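# Hang the shallow basket level on the stand's peg

## Task

Hook the shallow basket's cord handle over the peg on the stand so the basket hangs as level as possible. It fails unless every ball is inside the basket at the end. It also fails if anything falls off the table or is set down off it and left there.

## Robot and tools

ROBOT. Two arms, left_arm and right_arm, each ending in a two-finger gripper with a wrist camera. Scene frame: origin at table-top height midway between the nominal bases, +x out over the table, +y toward left_arm, +z up. Measured bases: left_arm at (-0.031, +0.343, 0) m, right_arm at (-0.002, -0.337, 0) m, both nearly unrotated. A camera stand is fixed to the floor behind the arms. A gripper's fingers point along its own +z and open and close along its own y. end_effector_position is the point between the pads, just behind the fingertips.

CALL ROWS. A row always has 14 numbers, each in [-1, 1]: dx, dy, dz, rx, ry, rz, opening for left_arm, then the same seven for right_arm, even when only one arm moves. The first six numbers per arm are an offset, not a pose. They are measured along that arm's current Hand target axes, starting from the Hand target at the start of the action or move. 1.0 equals 0.6 m of travel or 180 degrees of turn. rx, ry, rz form a single rotation vector. Sending six zeros re-requests the present Hand target. Opening is absolute: +1 fully open (pad gap about 87 mm), +0.5 about 69 mm, 0 about 43 mm, -0.5 about 18 mm, -1 closed. A 0 opening is a real command, so resend the current opening to leave a gripper unchanged.

TOOLS.
execute_actions(actions, cameras): actions is a list of actions. Each action is a table of up to 15 rows, one per 1/30 s step. If it is short, its last row is held to fill 15 steps. Every row counts from the action's starting Hand target, not from the row before. Sending the same offset again moves the arm further. An empty list returns state plus all camera images.
move(target, speed, blend, opening_speed, blocking, cameras): target is one 14-number row or a list of up to 15 rows. All rows are offsets from the same starting Hand targets. Grippers travel straight lines, and the paths do not avoid obstacles or the other arm. speed is the top path speed in m/s, from 0.002 to 2.9, default 0.25; rotation is capped at twice that in rad/s. It can be one value or one per target. blend, in metres, rounds the corners of a list; 0 stops at each target. opening_speed is the finger rate per second on the -1..+1 scale, at least 0.2. blocking=false returns after about 0.5 s while the move continues. A path lasts at least 0.5 s and is cut off after 10 s.
wait(seconds, cameras): 0 to 10 s, holding the last commands. A running move carries on.
stop(cameras): brakes a running move, which needs room.
zoom_image(camera, region): region is [x0, y0, x1, y1] in pixels of that camera's newest image, at most 504 by 504.
read_manual(section): licence texts only.
finished_scene(scene): ends the current scene, given its number. It is final, so call it only when the basket hangs correctly on its own.
cameras arguments: list of names, ["all"], or []. An unknown name invalidates the call. Cameras are cam_head_left, cam_head_right, cam_high, cam_low, cam_left_wrist, cam_right_wrist, each 896x504.

RESULTS. Positions (m) and quat_wxyz are in the scene frame. Hand target is the last commanded pose after clipping, and the next offsets start from it. Readings can be off by a few cm. Grippers often stop short or sag because of friction and load; resend the gap as an offset. Orientation commands are clipped to within 40 degrees of the measured one per step. Tool commands lists the current opening commands. grip_measured uses the opening scale. Joint positions end with the gripper on a 0 (closed) to 1 (open) scale. Joint torques include the arm's own weight; joints 1-3 wrap at ±28 N m. The move: line gives how the move ended:
- done means within 10 mm and 2 degrees.
- off_target, moving, held or fault are the other endings.
- limits=paced means the commanded pose was clipped.
- limits=held means a check withheld steps.
Neither done nor off_target tells you whether the arm is touching something. MOTOR HOT appears near 75 °C. At 90 °C the arm folds and idles. Avoid long stretched holds or pushing at unreachable poses.

GRIPPING. To hold a part, command an opening roughly 0.04 below the grip_measured value at first contact; smaller margins give a lighter grip. Each finger pad pushes up to about 20 N. Fast closing squeezes harder.

CAUTIONS.
- Move slowly near contact; faster moves and targets set far past the contact hit harder.
- An arm blocked by something keeps pressing; to stop the push, command a target back beyond where the gripper rests.
- Keep the arms and grippers from touching or pinching each other; the clearance check does not guard grippers or wrist cameras.
- Do not route paths close to an arm's own base; go around it.
- Don't drop the basket or release it while it is moving, don't spill the balls, and don't knock anything off the table.
- Loose objects may be nudged occasionally.
- Check pose and tilt after each move and correct them.

Each tool is called as a command line: name --argument value for each argument, lists and objects as JSON in quotes; but a table of rows of numbers goes row by row, as --pt "numbers of a row", without its own name.

## Session

execute_actions --actions '[]'

Scene clock: 0.00 s.
left_arm: end_effector_position=(+0.3453, +0.3205, +0.0421) grip_measured=+0.976 end_effector_quat_wxyz=(+0.549, -0.002, +0.836, -0.008) | right_arm: end_effector_position=(+0.3672, -0.3384, +0.0383) grip_measured=+1.000 end_effector_quat_wxyz=(+0.555, +0.014, +0.832, -0.003)
Joint positions: left_arm=[-0.053 1.525 0.384 0.732 -0.071 -0.048 0.988] | right_arm=[-0.01 1.521 0.336 0.789 0.024 0.022 1]
Joint velocities: within noise
Joint torques (N m): no reading
Heat: left arm: 36 °C; right arm: 32 °C.
Hand target: left_arm +0.3502, +0.3200, +0.0504; +0.560, -0.003, +0.829, -0.009 | right_arm +0.3699, -0.3384, +0.0427; +0.560, +0.014, +0.829, -0.003
Tool commands: left_gripper/opening=+1.0 right_gripper/opening=+1.0

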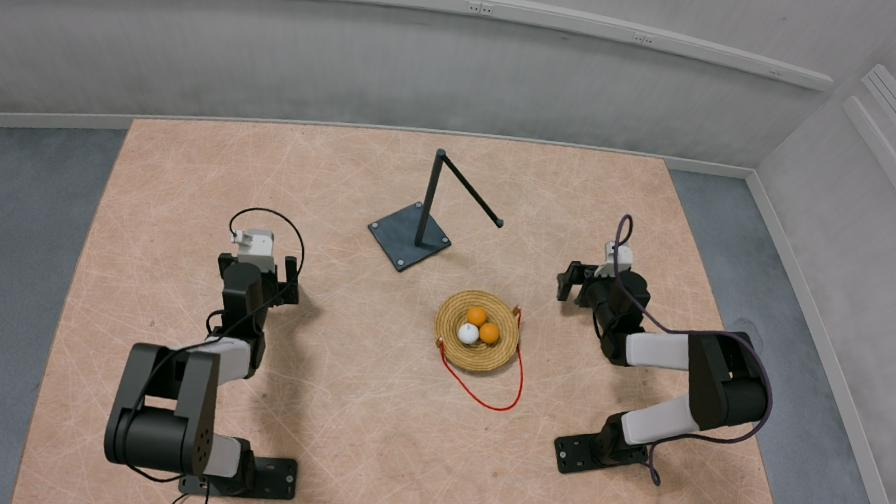

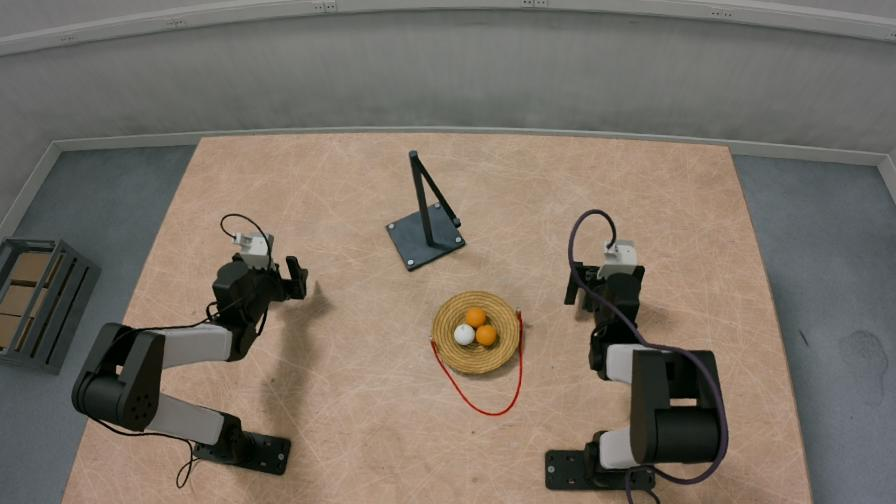

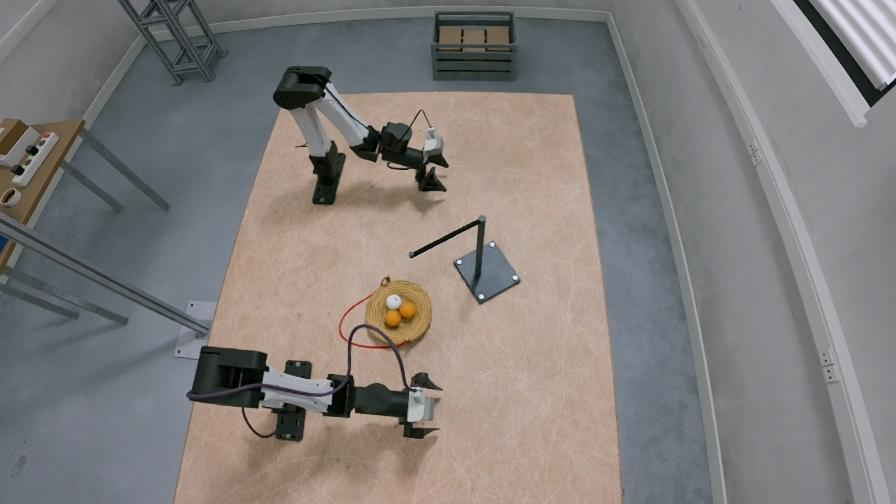

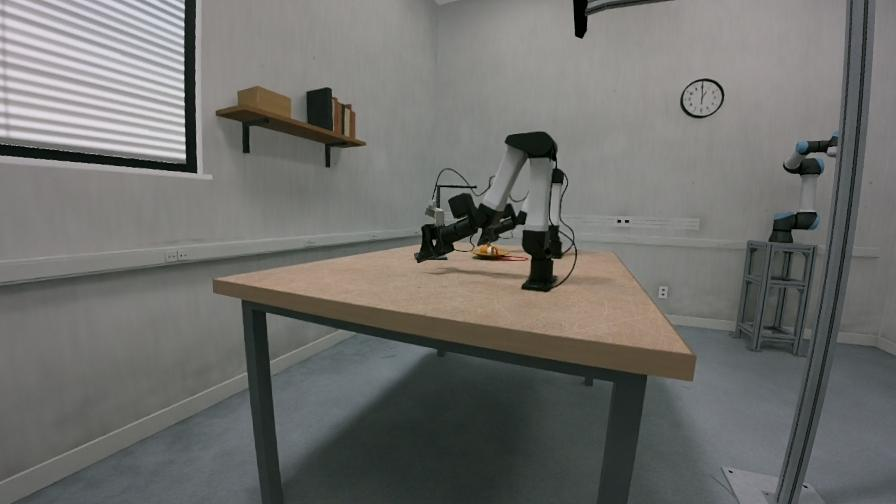

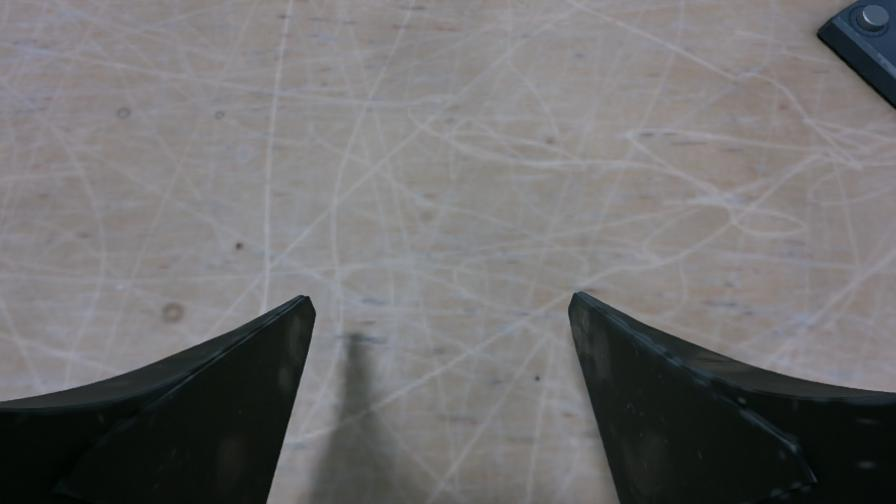

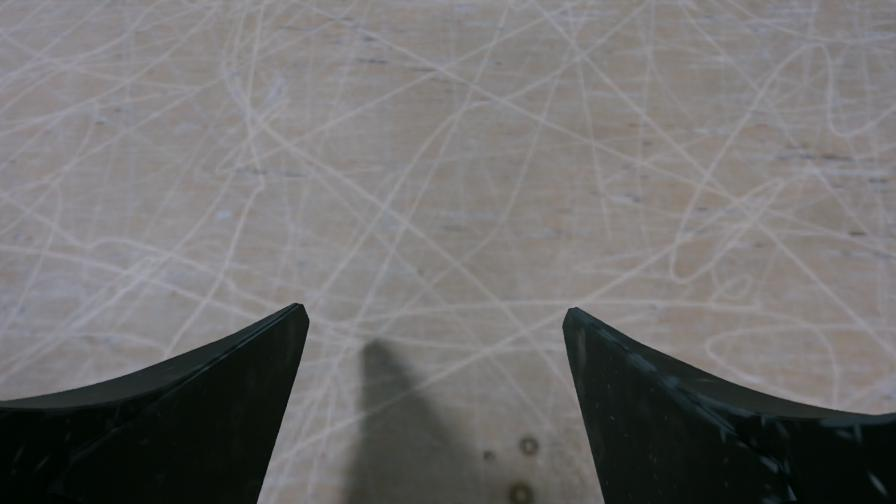

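zoom_image --camera "cam_head_left" --region '[350, 130, 560, 430]'

zoom_image --camera "cam_head_right" --region '[350, 130, 560, 430]'

zoom_image --camera "cam_high" --region '[320, 190, 540, 370]'

zoom_image --camera "cam_low" --region '[400, 150, 600, 300]'

Scaled by 1.680 from the camera's 896x504 image, which has a finer 1280x720 frame.

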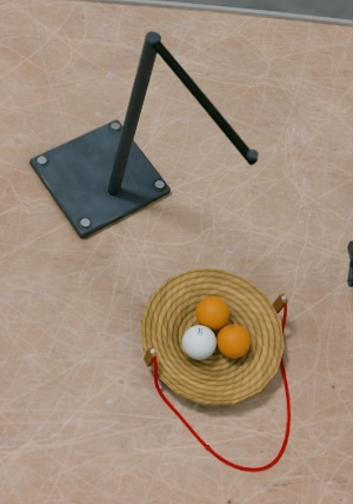

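Scaled by 1.680 from the camera's 896x504 image, which has a finer 1280x720 frame.

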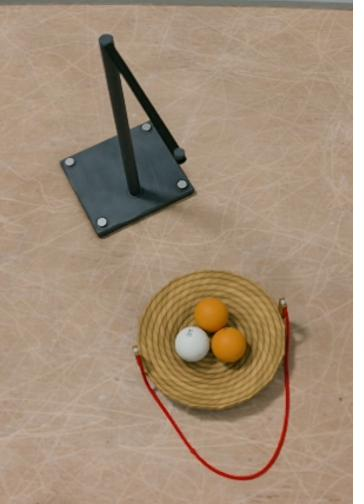

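Scaled by 2.291 from the camera's 896x504 image, which has a finer 1280x720 frame.

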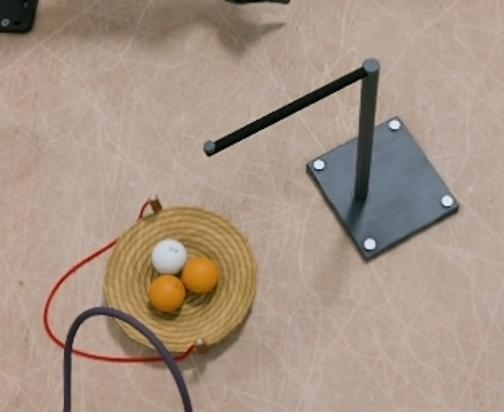

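Scaled by 2.520 from the camera's 896x504 image, which has a finer 1280x720 frame.

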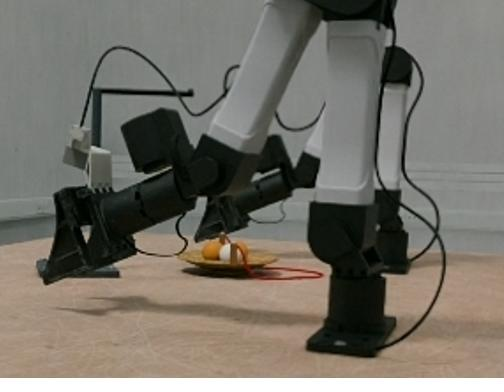

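zoom_image --camera "cam_head_left" --region '[425, 280, 535, 420]'

zoom_image --camera "cam_head_right" --region '[425, 280, 535, 420]'

zoom_image --camera "cam_low" --region '[460, 230, 560, 280]'

zoom_image --camera "cam_high" --region '[330, 265, 440, 365]'

Scaled by 3.600 from the camera's 896x504 image, which has a finer 1280x720 frame.

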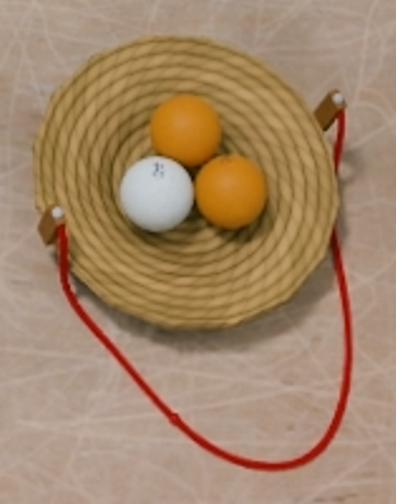

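Scaled by 3.600 from the camera's 896x504 image, which has a finer 1280x720 frame.

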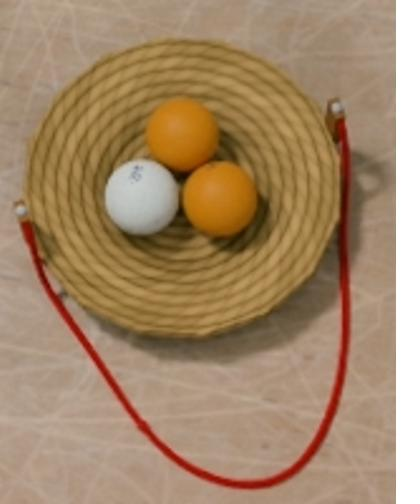

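Scaled by 5.040 from the camera's 896x504 image, which has a finer 1280x720 frame.

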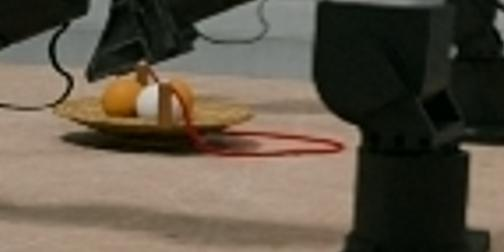

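Scaled by 4.582 from the camera's 896x504 image, which has a finer 1280x720 frame.

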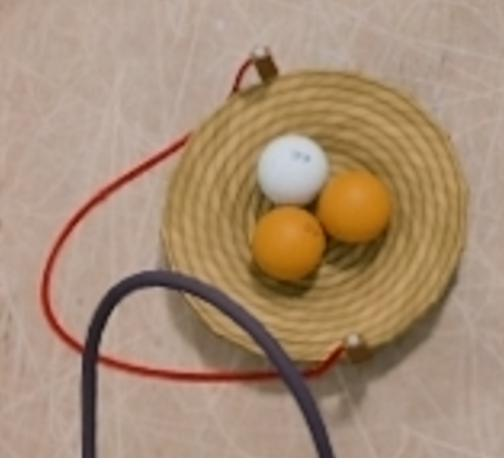

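move --pt "-0.0779 -0.4139 -0.2311 0.2110 0.0976 0.1331 0.0 0 0 0 0 0 0 1" --pt "0.0787 -0.7627 -0.4683 0.3283 0.1816 0.2916 0.0 0 0 0 0 0 0 1" --blend '[0.05, 0]' --speed 0.3 --cameras '["all"]'

Scene clock: 360.13 s.
left_arm: end_effector_position=(+0.0677, -0.1275, +0.1130) grip_measured=+0.000 end_effector_quat_wxyz=(+0.195, +0.607, +0.755, -0.154) | right_arm: end_effector_position=(+0.3672, -0.3384, +0.0383) grip_measured=+1.000 end_effector_quat_wxyz=(+0.555, +0.014, +0.832, -0.003)
Joint positions: left_arm=[-1.331 2.065 1.847 -0.85 -0.01 -0.011 0.5] | right_arm=[-0.01 1.521 0.336 0.789 0.024 0.022 1]
Joint torques (N m): left_arm=[0.23 -10.21 9.39 1.02 0.15 -0.21] | right_arm=[-0.05 -4.04 5.07 1.77 0.04 0.01]
Heat: left arm: 42 °C; right arm: 34 °C.
Hand target: left_arm +0.0698, -0.1351, +0.1194; +0.201, +0.608, +0.751, -0.162 | right_arm +0.3699, -0.3384, +0.0427; +0.560, +0.014, +0.829, -0.003
Off the commanded pose: left_arm 0.010 m, 1 deg | right_arm 0.005 m, 1 deg.
move: done
camera_calibration:
cam_left_wrist: T_world_to_cam=[[-0.977388, -0.210085, 0.0240165, 0.0335436], [-0.187452, 0.913399, 0.361336, 0.108557], [-0.097848, 0.348664, -0.932126, 0.298888], [0, 0, 0, 1]] pos_world=[0.0823799, -0.19632, 0.23857]

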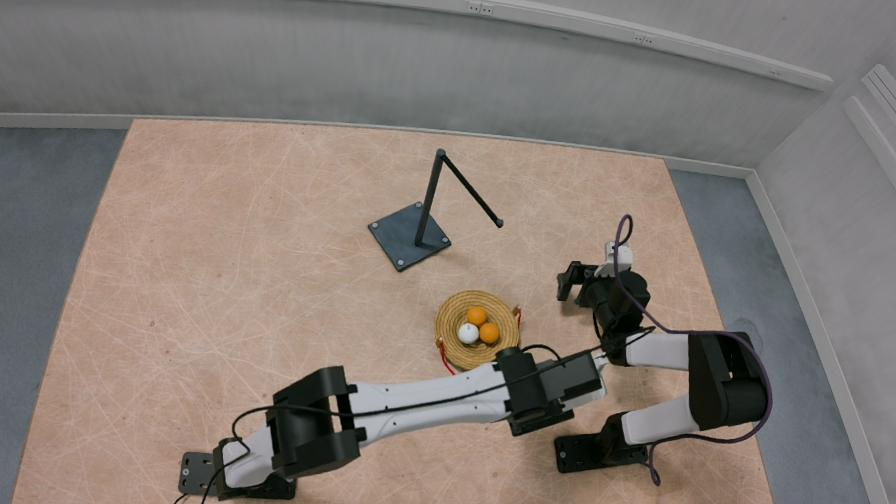

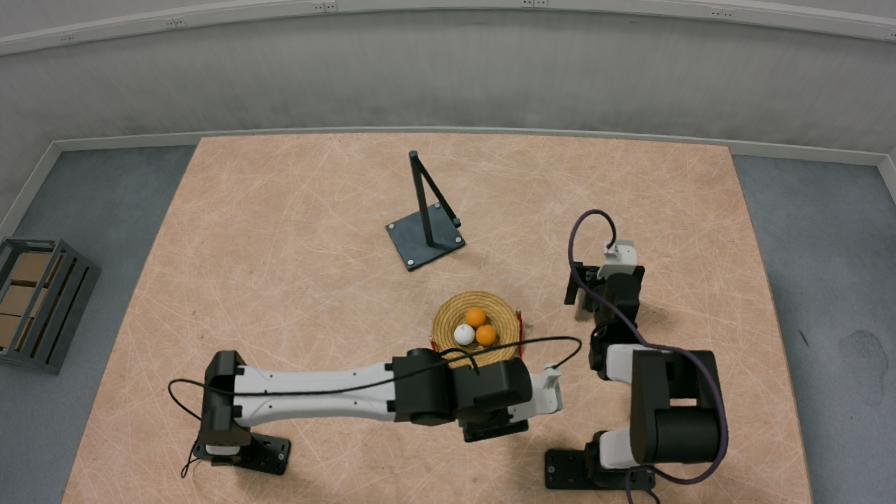

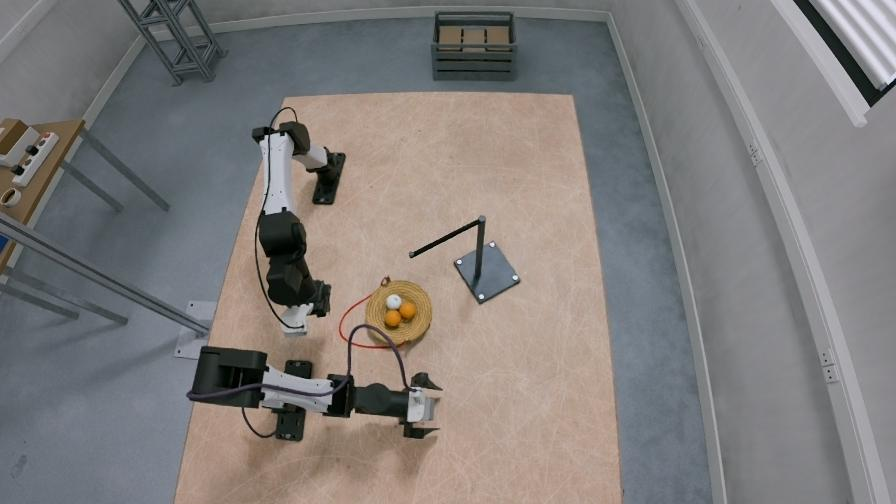

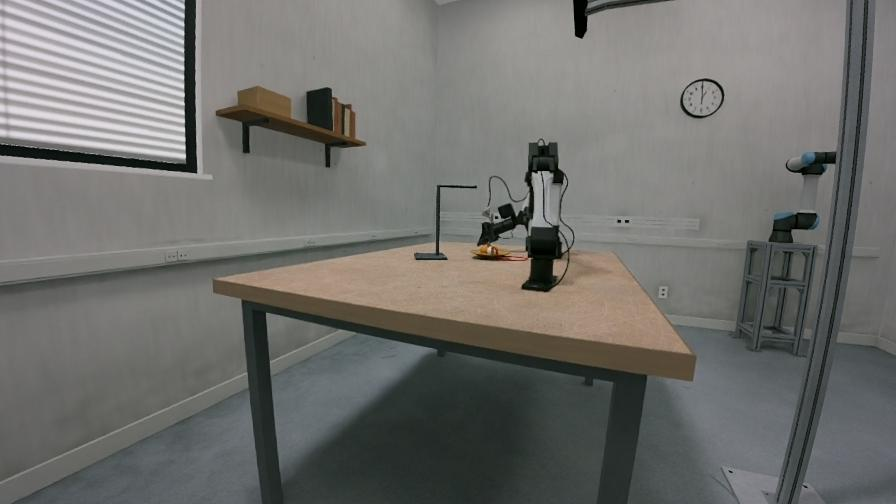

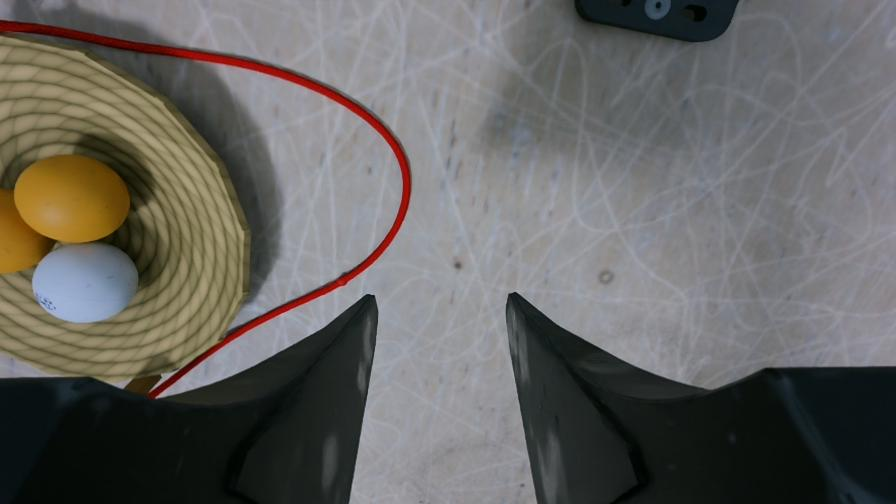

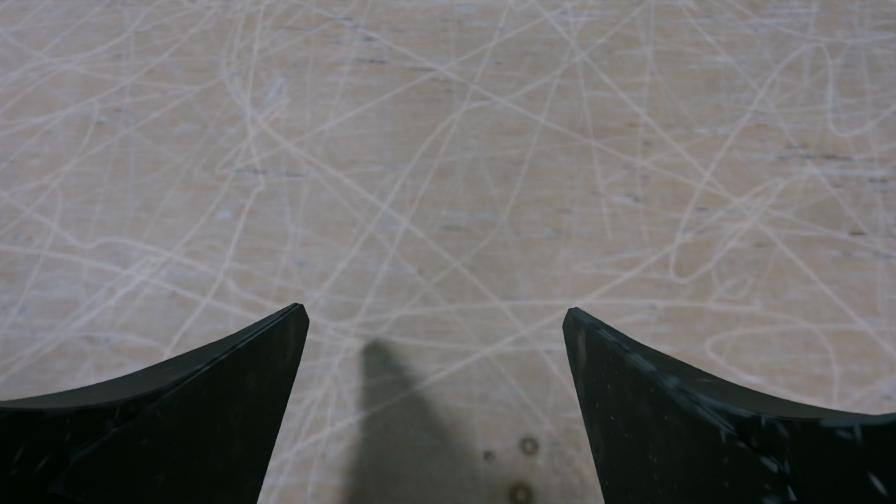

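move --target '[0.02925,0.02513,0.13323,-0.02736,-0.00043,-0.04815,0.0, 0,0,0,0,0,0,1]' --speed 0.2 --cameras '["cam_left_wrist","cam_head_left","cam_head_right"]'

Scene clock: 423.73 s.
left_arm: end_effector_position=(+0.0853, -0.1537, +0.0417) grip_measured=+0.000 end_effector_quat_wxyz=(+0.207, +0.548, +0.798, -0.144) | right_arm: end_effector_position=(+0.3672, -0.3384, +0.0383) grip_measured=+1.000 end_effector_quat_wxyz=(+0.555, +0.014, +0.832, -0.003)
Joint positions: left_arm=[-1.319 2.211 1.791 -0.646 -0.072 -0.133 0.5] | right_arm=[-0.01 1.521 0.336 0.789 0.024 0.022 1]
Joint torques (N m): left_arm=[0.4 -12.44 6.04 1.22 -0.06 -0.35] | right_arm=[-0.12 -4.01 5.01 1.78 0.02 0.01]
Heat: left arm: 44 °C; right arm: 34 °C.
Hand target: left_arm +0.0898, -0.1561, +0.0415; +0.215, +0.540, +0.801, -0.145 | right_arm +0.3699, -0.3384, +0.0427; +0.560, +0.014, +0.829, -0.003
Off the commanded pose: left_arm 0.005 m, 1 deg | right_arm 0.005 m, 1 deg.
move: done
camera_calibration:
cam_left_wrist: T_world_to_cam=[[-0.935274, -0.352664, 0.0298401, 0.0212243], [-0.319805, 0.87822, 0.355603, 0.167668], [-0.151615, 0.323044, -0.934161, 0.243975], [0, 0, 0, 1]] pos_world=[0.110462, -0.218579, 0.167655]
Images, in order (width x height): cam_head_left 896x504, cam_head_right 896x504, cam_left_wrist 896x504.

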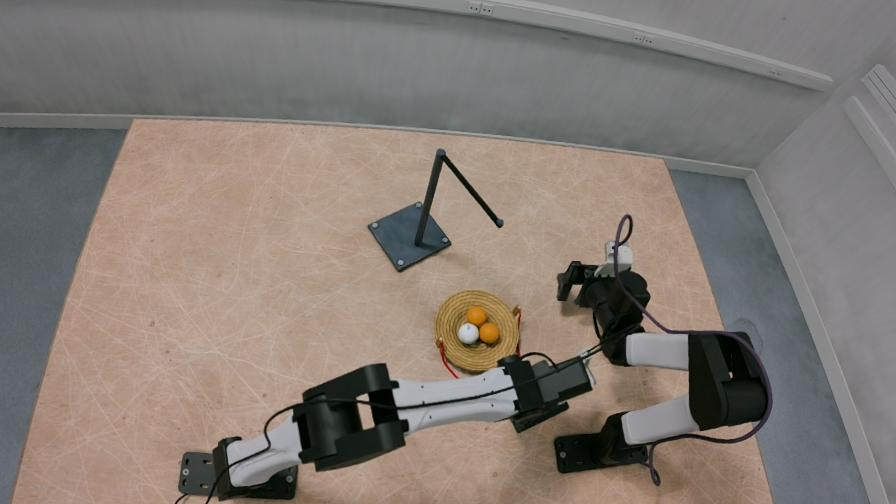

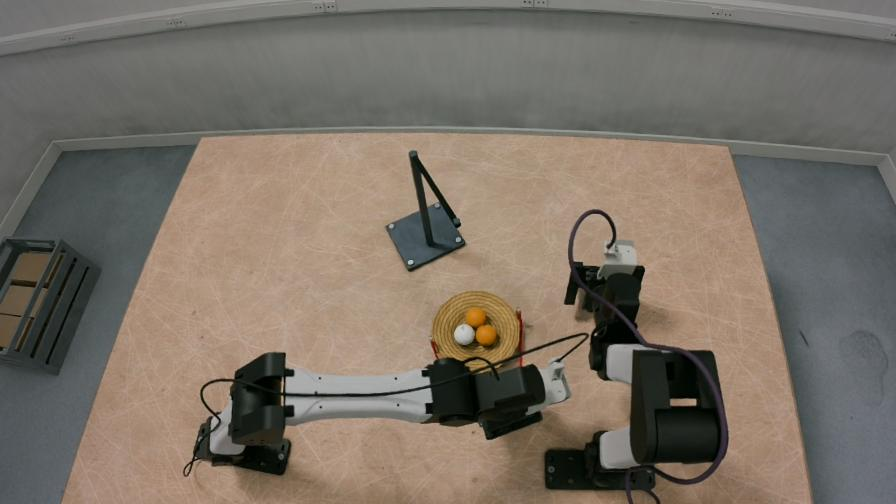

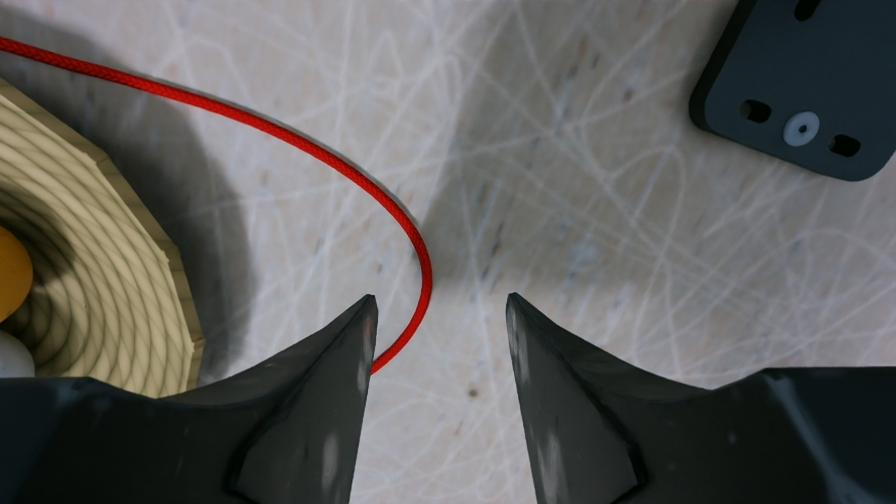

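move --target '[0.02585,0.00467,0.03415,0,0,0,0.0, 0,0,0,0,0,0,1]' --speed 0.06 --cameras '["cam_left_wrist","cam_low"]'

zoom_image --camera "cam_low" --region '[460, 200, 580, 280]'

Scene clock: 466.50 s.
left_arm: end_effector_position=(+0.0870, -0.1527, +0.0231) grip_measured=+0.000 end_effector_quat_wxyz=(+0.213, +0.545, +0.797, -0.149) | right_arm: end_effector_position=(+0.3672, -0.3384, +0.0383) grip_measured=+1.000 end_effector_quat_wxyz=(+0.555, +0.014, +0.832, -0.003)
Joint positions: left_arm=[-1.315 2.211 1.71 -0.548 -0.072 -0.134 0.5] | right_arm=[-0.01 1.521 0.336 0.789 0.024 0.022 1]
Joint torques (N m): left_arm=[0.23 -11.44 5.39 1.28 0 -0.32] | right_arm=[-0.06 -4.05 5.03 1.78 0.03 0.01]
Heat: left arm: 43 °C; right arm: 34 °C.
Hand target: left_arm +0.0911, -0.1520, +0.0159; +0.214, +0.540, +0.801, -0.145 | right_arm +0.3699, -0.3384, +0.0427; +0.560, +0.014, +0.829, -0.003
Off the commanded pose: left_arm 0.008 m, 1 deg | right_arm 0.005 m, 1 deg.
move: done
camera_calibration:
cam_left_wrist: T_world_to_cam=[[-0.933915, -0.356025, 0.0323924, 0.0231037], [-0.324613, 0.882484, 0.340366, 0.175312], [-0.149764, 0.307358, -0.939735, 0.224162], [0, 0, 0, 1]] pos_world=[0.112057, -0.215382, 0.150234]
Images, in order (width x height): cam_low 896x504, cam_left_wrist 896x504.

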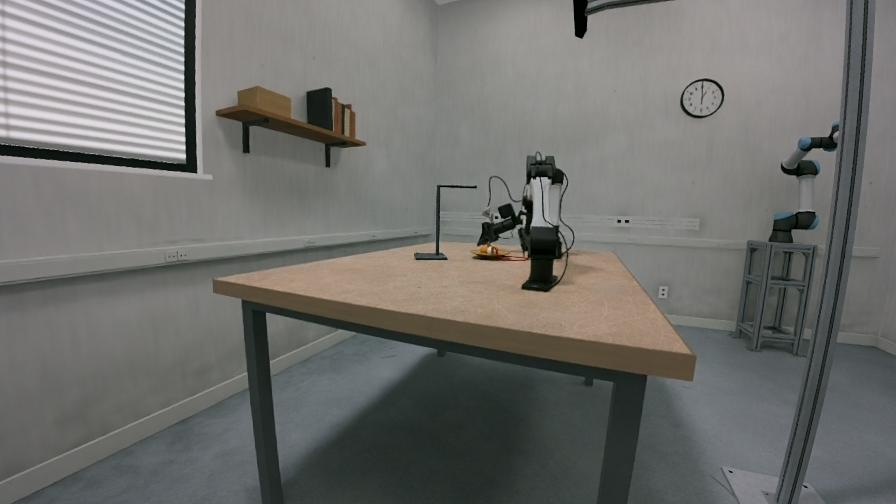

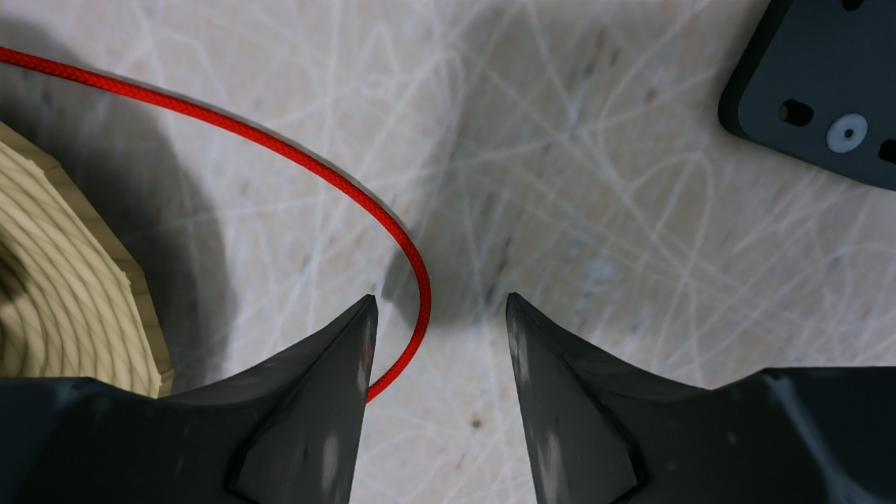

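Scaled by 4.200 from the camera's 896x504 image, which has a finer 1280x720 frame.

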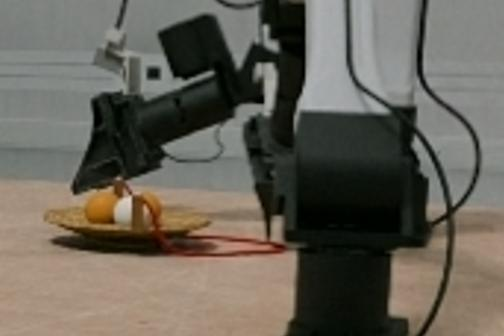

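move --target '[0.01127,0.00142,0.00985,0,0,0,0.0, 0,0,0,0,0,0,1]' --speed 0.04 --cameras '["cam_left_wrist"]'

Scene clock: 479.83 s.
left_arm: end_effector_position=(+0.0873, -0.1518, +0.0161) grip_measured=+0.000 end_effector_quat_wxyz=(+0.216, +0.544, +0.797, -0.149) | right_arm: end_effector_position=(+0.3672, -0.3384, +0.0383) grip_measured=+1.000 end_effector_quat_wxyz=(+0.555, +0.014, +0.832, -0.003)
Joint positions: left_arm=[-1.315 2.211 1.679 -0.512 -0.075 -0.134 0.5] | right_arm=[-0.01 1.521 0.336 0.789 0.024 0.022 1]
Joint torques (N m): left_arm=[0.49 -11.44 4.66 1.3 -0.01 -0.26] | right_arm=[-0.06 -4.03 5.03 1.78 0.03 0.02]
Heat: left arm: 44 °C; right arm: 34 °C.
Hand target: left_arm +0.0908, -0.1491, +0.0074; +0.215, +0.540, +0.801, -0.145 | right_arm +0.3699, -0.3384, +0.0427; +0.560, +0.014, +0.829, -0.003
Off the commanded pose: left_arm 0.010 m, 1 deg | right_arm 0.005 m, 1 deg.
move: done
camera_calibration:
cam_left_wrist: T_world_to_cam=[[-0.933566, -0.357072, 0.0308867, 0.0237139], [-0.3269, 0.883664, 0.335073, 0.177507], [-0.146939, 0.302716, -0.941686, 0.216357], [0, 0, 0, 1]] pos_world=[0.111957, -0.213883, 0.14353]
Images, in order (width x height): cam_left_wrist 896x504.

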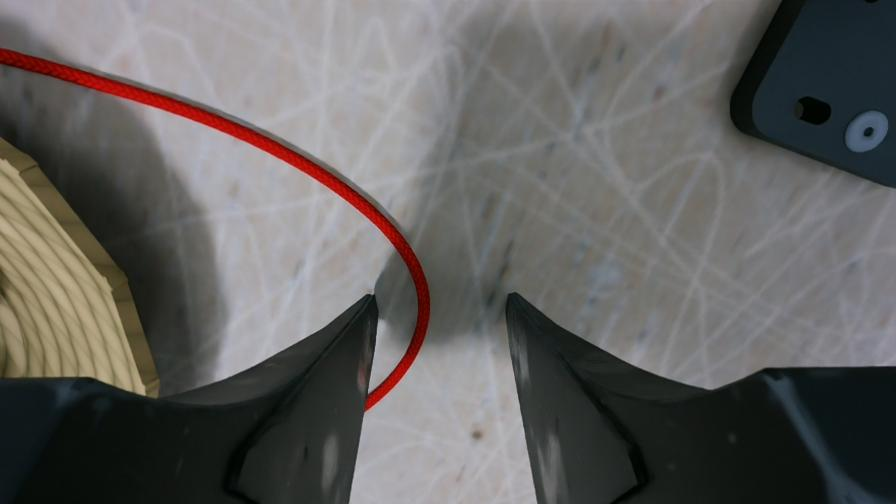

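move --target '[0.00753,0.00048,0.00623,0,0,0,0.0, 0,0,0,0,0,0,1]' --speed 0.03 --cameras '["cam_left_wrist"]'

Scene clock: 487.10 s.
left_arm: end_effector_position=(+0.0893, -0.1543, +0.0150) grip_measured=+0.000 end_effector_quat_wxyz=(+0.224, +0.542, +0.796, -0.152) | right_arm: end_effector_position=(+0.3672, -0.3384, +0.0383) grip_measured=+1.000 end_effector_quat_wxyz=(+0.555, +0.014, +0.832, -0.003)
Joint positions: left_arm=[-1.315 2.211 1.668 -0.485 -0.083 -0.134 0.5] | right_arm=[-0.01 1.521 0.336 0.789 0.024 0.022 1]
Joint torques (N m): left_arm=[0.36 -11.48 3.74 1.28 0.09 -0.31] | right_arm=[-0.05 -4.01 5.04 1.79 0.05 0.01]
Heat: left arm: 44 °C; right arm: 34 °C.
Hand target: left_arm +0.0903, -0.1471, +0.0020; +0.215, +0.540, +0.801, -0.145 | right_arm +0.3699, -0.3384, +0.0427; +0.560, +0.014, +0.829, -0.003
Off the commanded pose: left_arm 0.015 m, 1 deg | right_arm 0.005 m, 1 deg.
move: off_target (left_arm)
camera_calibration:
cam_left_wrist: T_world_to_cam=[[-0.9324, -0.360459, 0.0264335, 0.0241189], [-0.333843, 0.886956, 0.319152, 0.182112], [-0.138487, 0.288753, -0.947335, 0.213521], [0, 0, 0, 1]] pos_world=[0.112855, -0.214487, 0.143517]
Images, in order (width x height): cam_left_wrist 896x504.

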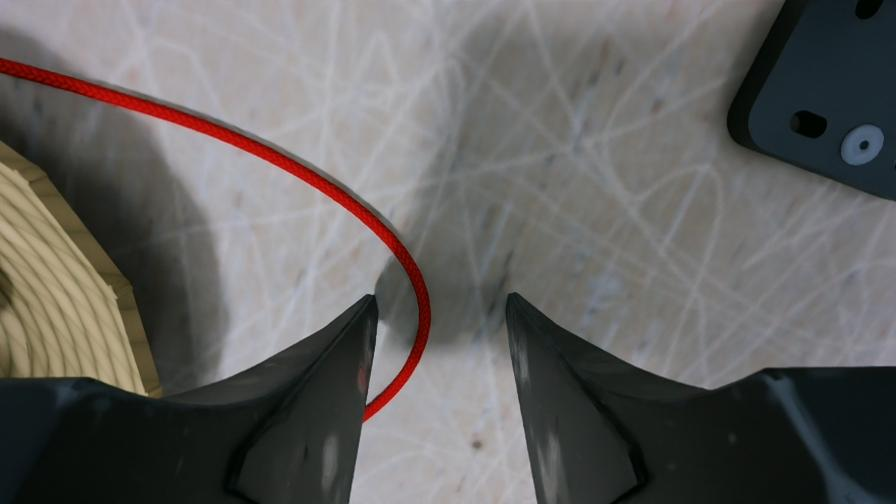

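move --target '[0.00243,0,-0.0091,0,0,0,0.0, 0,0,0,0,0,0,1]' --speed 0.03 --cameras '["cam_left_wrist"]'

Scene clock: 513.30 s.
left_arm: end_effector_position=(+0.0893, -0.1541, +0.0148) grip_measured=+0.000 end_effector_quat_wxyz=(+0.227, +0.541, +0.795, -0.154) | right_arm: end_effector_position=(+0.3672, -0.3384, +0.0383) grip_measured=+1.000 end_effector_quat_wxyz=(+0.555, +0.014, +0.832, -0.003)
Joint positions: left_arm=[-1.315 2.205 1.654 -0.47 -0.083 -0.134 0.5] | right_arm=[-0.01 1.521 0.336 0.789 0.024 0.022 1]
Joint torques (N m): left_arm=[0.17 -12.67 3.66 1.09 0.09 -0.33] | right_arm=[-0.03 -4 5.09 1.78 0.04 0.01]
Heat: left arm: 44 °C; right arm: 34 °C.
Hand target: left_arm +0.0888, -0.1434, +0.0059; +0.215, +0.540, +0.801, -0.145 | right_arm +0.3699, -0.3384, +0.0427; +0.560, +0.014, +0.829, -0.003
Off the commanded pose: left_arm 0.014 m, 2 deg | right_arm 0.005 m, 1 deg.
move: off_target (left_arm)
camera_calibration:
cam_left_wrist: T_world_to_cam=[[-0.932363, -0.3605, 0.0271896, 0.0242323], [-0.33465, 0.889066, 0.312362, 0.182378], [-0.13678, 0.282136, -0.949574, 0.212237], [0, 0, 0, 1]] pos_world=[0.112656, -0.21329, 0.143908]
Images, in order (width x height): cam_left_wrist 896x504.

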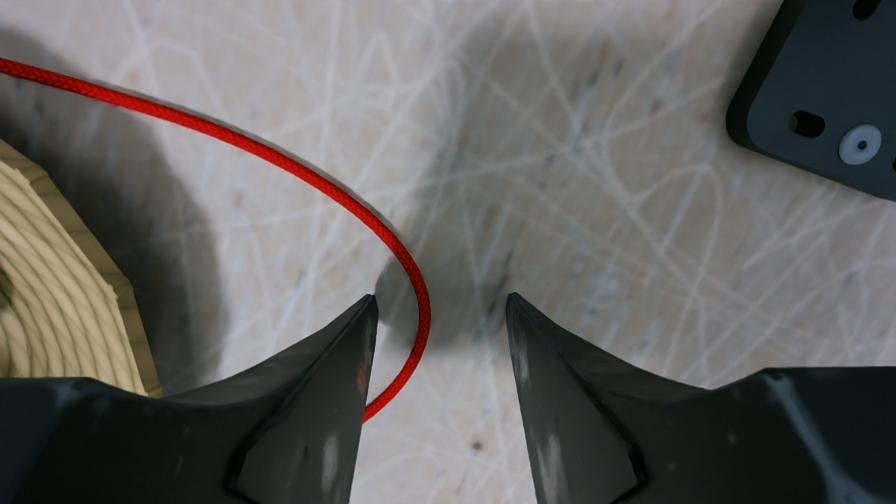

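move --target '[0.0,0,-0.0167,0,0,0,0.0, 0,0,0,0,0,0,1]' --speed 0.05 --cameras '[]'

Scene clock: 518.73 s.
left_arm: end_effector_position=(+0.0892, -0.1537, +0.0153) grip_measured=+0.000 end_effector_quat_wxyz=(+0.229, +0.540, +0.794, -0.157) | right_arm: end_effector_position=(+0.3672, -0.3384, +0.0383) grip_measured=+1.000 end_effector_quat_wxyz=(+0.555, +0.014, +0.832, -0.003)
Joint positions: left_arm=[-1.315 2.197 1.64 -0.456 -0.083 -0.134 0.5] | right_arm=[-0.01 1.521 0.336 0.789 0.024 0.022 1]
Joint torques (N m): left_arm=[0.18 -14.48 3.78 0.8 0.07 -0.35] | right_arm=[-0.06 -4.03 5.07 1.77 0.03 0.01]
Heat: left arm: 45 °C; right arm: 35 °C.
Hand target: left_arm +0.0869, -0.1387, +0.0146; +0.215, +0.540, +0.801, -0.145 | right_arm +0.3699, -0.3384, +0.0427; +0.560, +0.014, +0.829, -0.003
Off the commanded pose: left_arm 0.015 m, 2 deg | right_arm 0.005 m, 1 deg.
move: off_target (left_arm)
No camera images: "cameras" was empty.

move --target '[-0.0083,0,-0.0144,0,0,0,0.0, 0,0,0,0,0,0,1]' --speed 0.05 --cameras '["cam_left_wrist"]'

Scene clock: 527.13 s.
left_arm: end_effector_position=(+0.0881, -0.1484, +0.0154) grip_measured=+0.000 end_effector_quat_wxyz=(+0.222, +0.542, +0.796, -0.150) | right_arm: end_effector_position=(+0.3672, -0.3384, +0.0383) grip_measured=+1.000 end_effector_quat_wxyz=(+0.555, +0.014, +0.832, -0.003)
Joint positions: left_arm=[-1.315 2.192 1.64 -0.481 -0.083 -0.134 0.5] | right_arm=[-0.01 1.521 0.336 0.789 0.024 0.022 1]
Joint torques (N m): left_arm=[0.23 -15.05 5.63 0.71 0.07 -0.3] | right_arm=[-0.03 -4.04 5.07 1.76 0.04 0.01]
Heat: left arm: 44 °C; right arm: 35 °C.
Hand target: left_arm +0.0869, -0.1386, +0.0245; +0.214, +0.540, +0.801, -0.145 | right_arm +0.3699, -0.3384, +0.0427; +0.560, +0.014, +0.829, -0.003
Off the commanded pose: left_arm 0.013 m, 1 deg | right_arm 0.005 m, 1 deg.
move: off_target (left_arm)
camera_calibration:
cam_left_wrist: T_world_to_cam=[[-0.932302, -0.360792, 0.0253409, 0.0250774], [-0.333744, 0.885177, 0.324155, 0.175906], [-0.139384, 0.293753, -0.945665, 0.212845], [0, 0, 0, 1]] pos_world=[0.111755, -0.209184, 0.143624]
Images, in order (width x height): cam_left_wrist 896x504.

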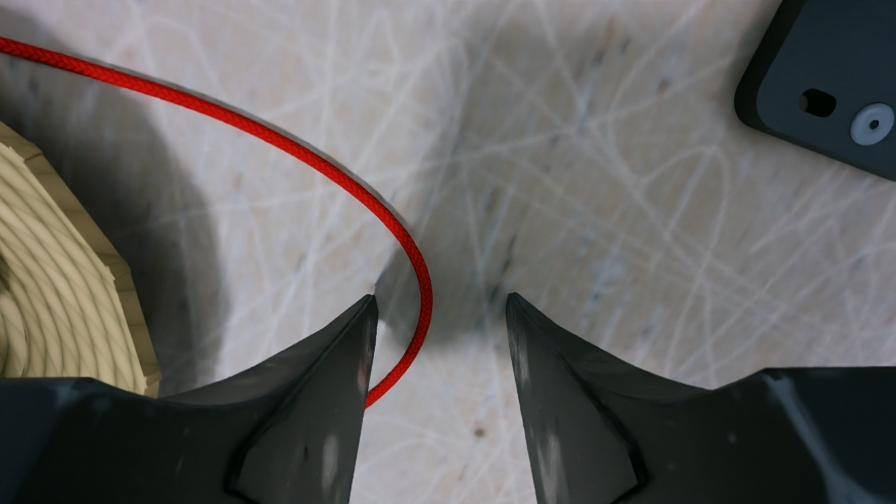

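move --target '[0,0,0,0,0,0,-1.0, 0,0,0,0,0,0,1]' --opening_speed 1.0 --cameras '["cam_left_wrist"]'

Scene clock: 535.87 s.
left_arm: end_effector_position=(+0.0885, -0.1449, +0.0155) grip_measured=-0.935 end_effector_quat_wxyz=(+0.219, +0.542, +0.798, -0.145) | right_arm: end_effector_position=(+0.3672, -0.3384, +0.0383) grip_measured=+1.000 end_effector_quat_wxyz=(+0.555, +0.014, +0.832, -0.003)
Joint positions: left_arm=[-1.314 2.189 1.64 -0.497 -0.086 -0.134 0.032] | right_arm=[-0.01 1.521 0.336 0.789 0.024 0.022 1]
Joint torques (N m): left_arm=[0.09 -14.84 5.56 0.83 0.1 -0.3] | right_arm=[-0.06 -3.97 5.08 1.77 0.04 0.02]
Heat: left arm: 45 °C; right arm: 35 °C.
Hand target: left_arm +0.0870, -0.1387, +0.0247; +0.215, +0.540, +0.801, -0.145 | right_arm +0.3699, -0.3384, +0.0427; +0.560, +0.014, +0.829, -0.003
Off the commanded pose: left_arm 0.011 m, 1 deg | right_arm 0.005 m, 1 deg.
move: off_target (left_arm)
camera_calibration:
cam_left_wrist: T_world_to_cam=[[-0.931263, -0.363767, 0.0205877, 0.0262847], [-0.33636, 0.88007, 0.335168, 0.172297], [-0.140042, 0.305205, -0.941933, 0.213638], [0, 0, 0, 1]] pos_world=[0.11235, -0.207276, 0.142944]
Images, in order (width x height): cam_left_wrist 896x504.

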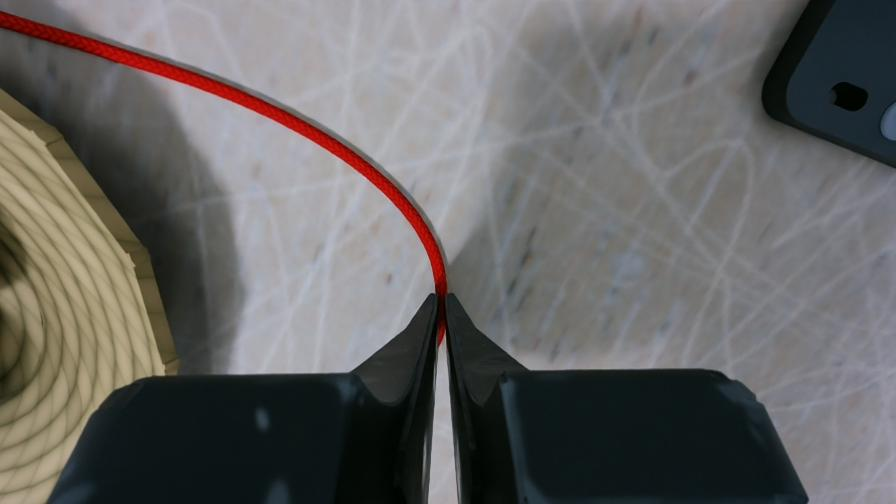

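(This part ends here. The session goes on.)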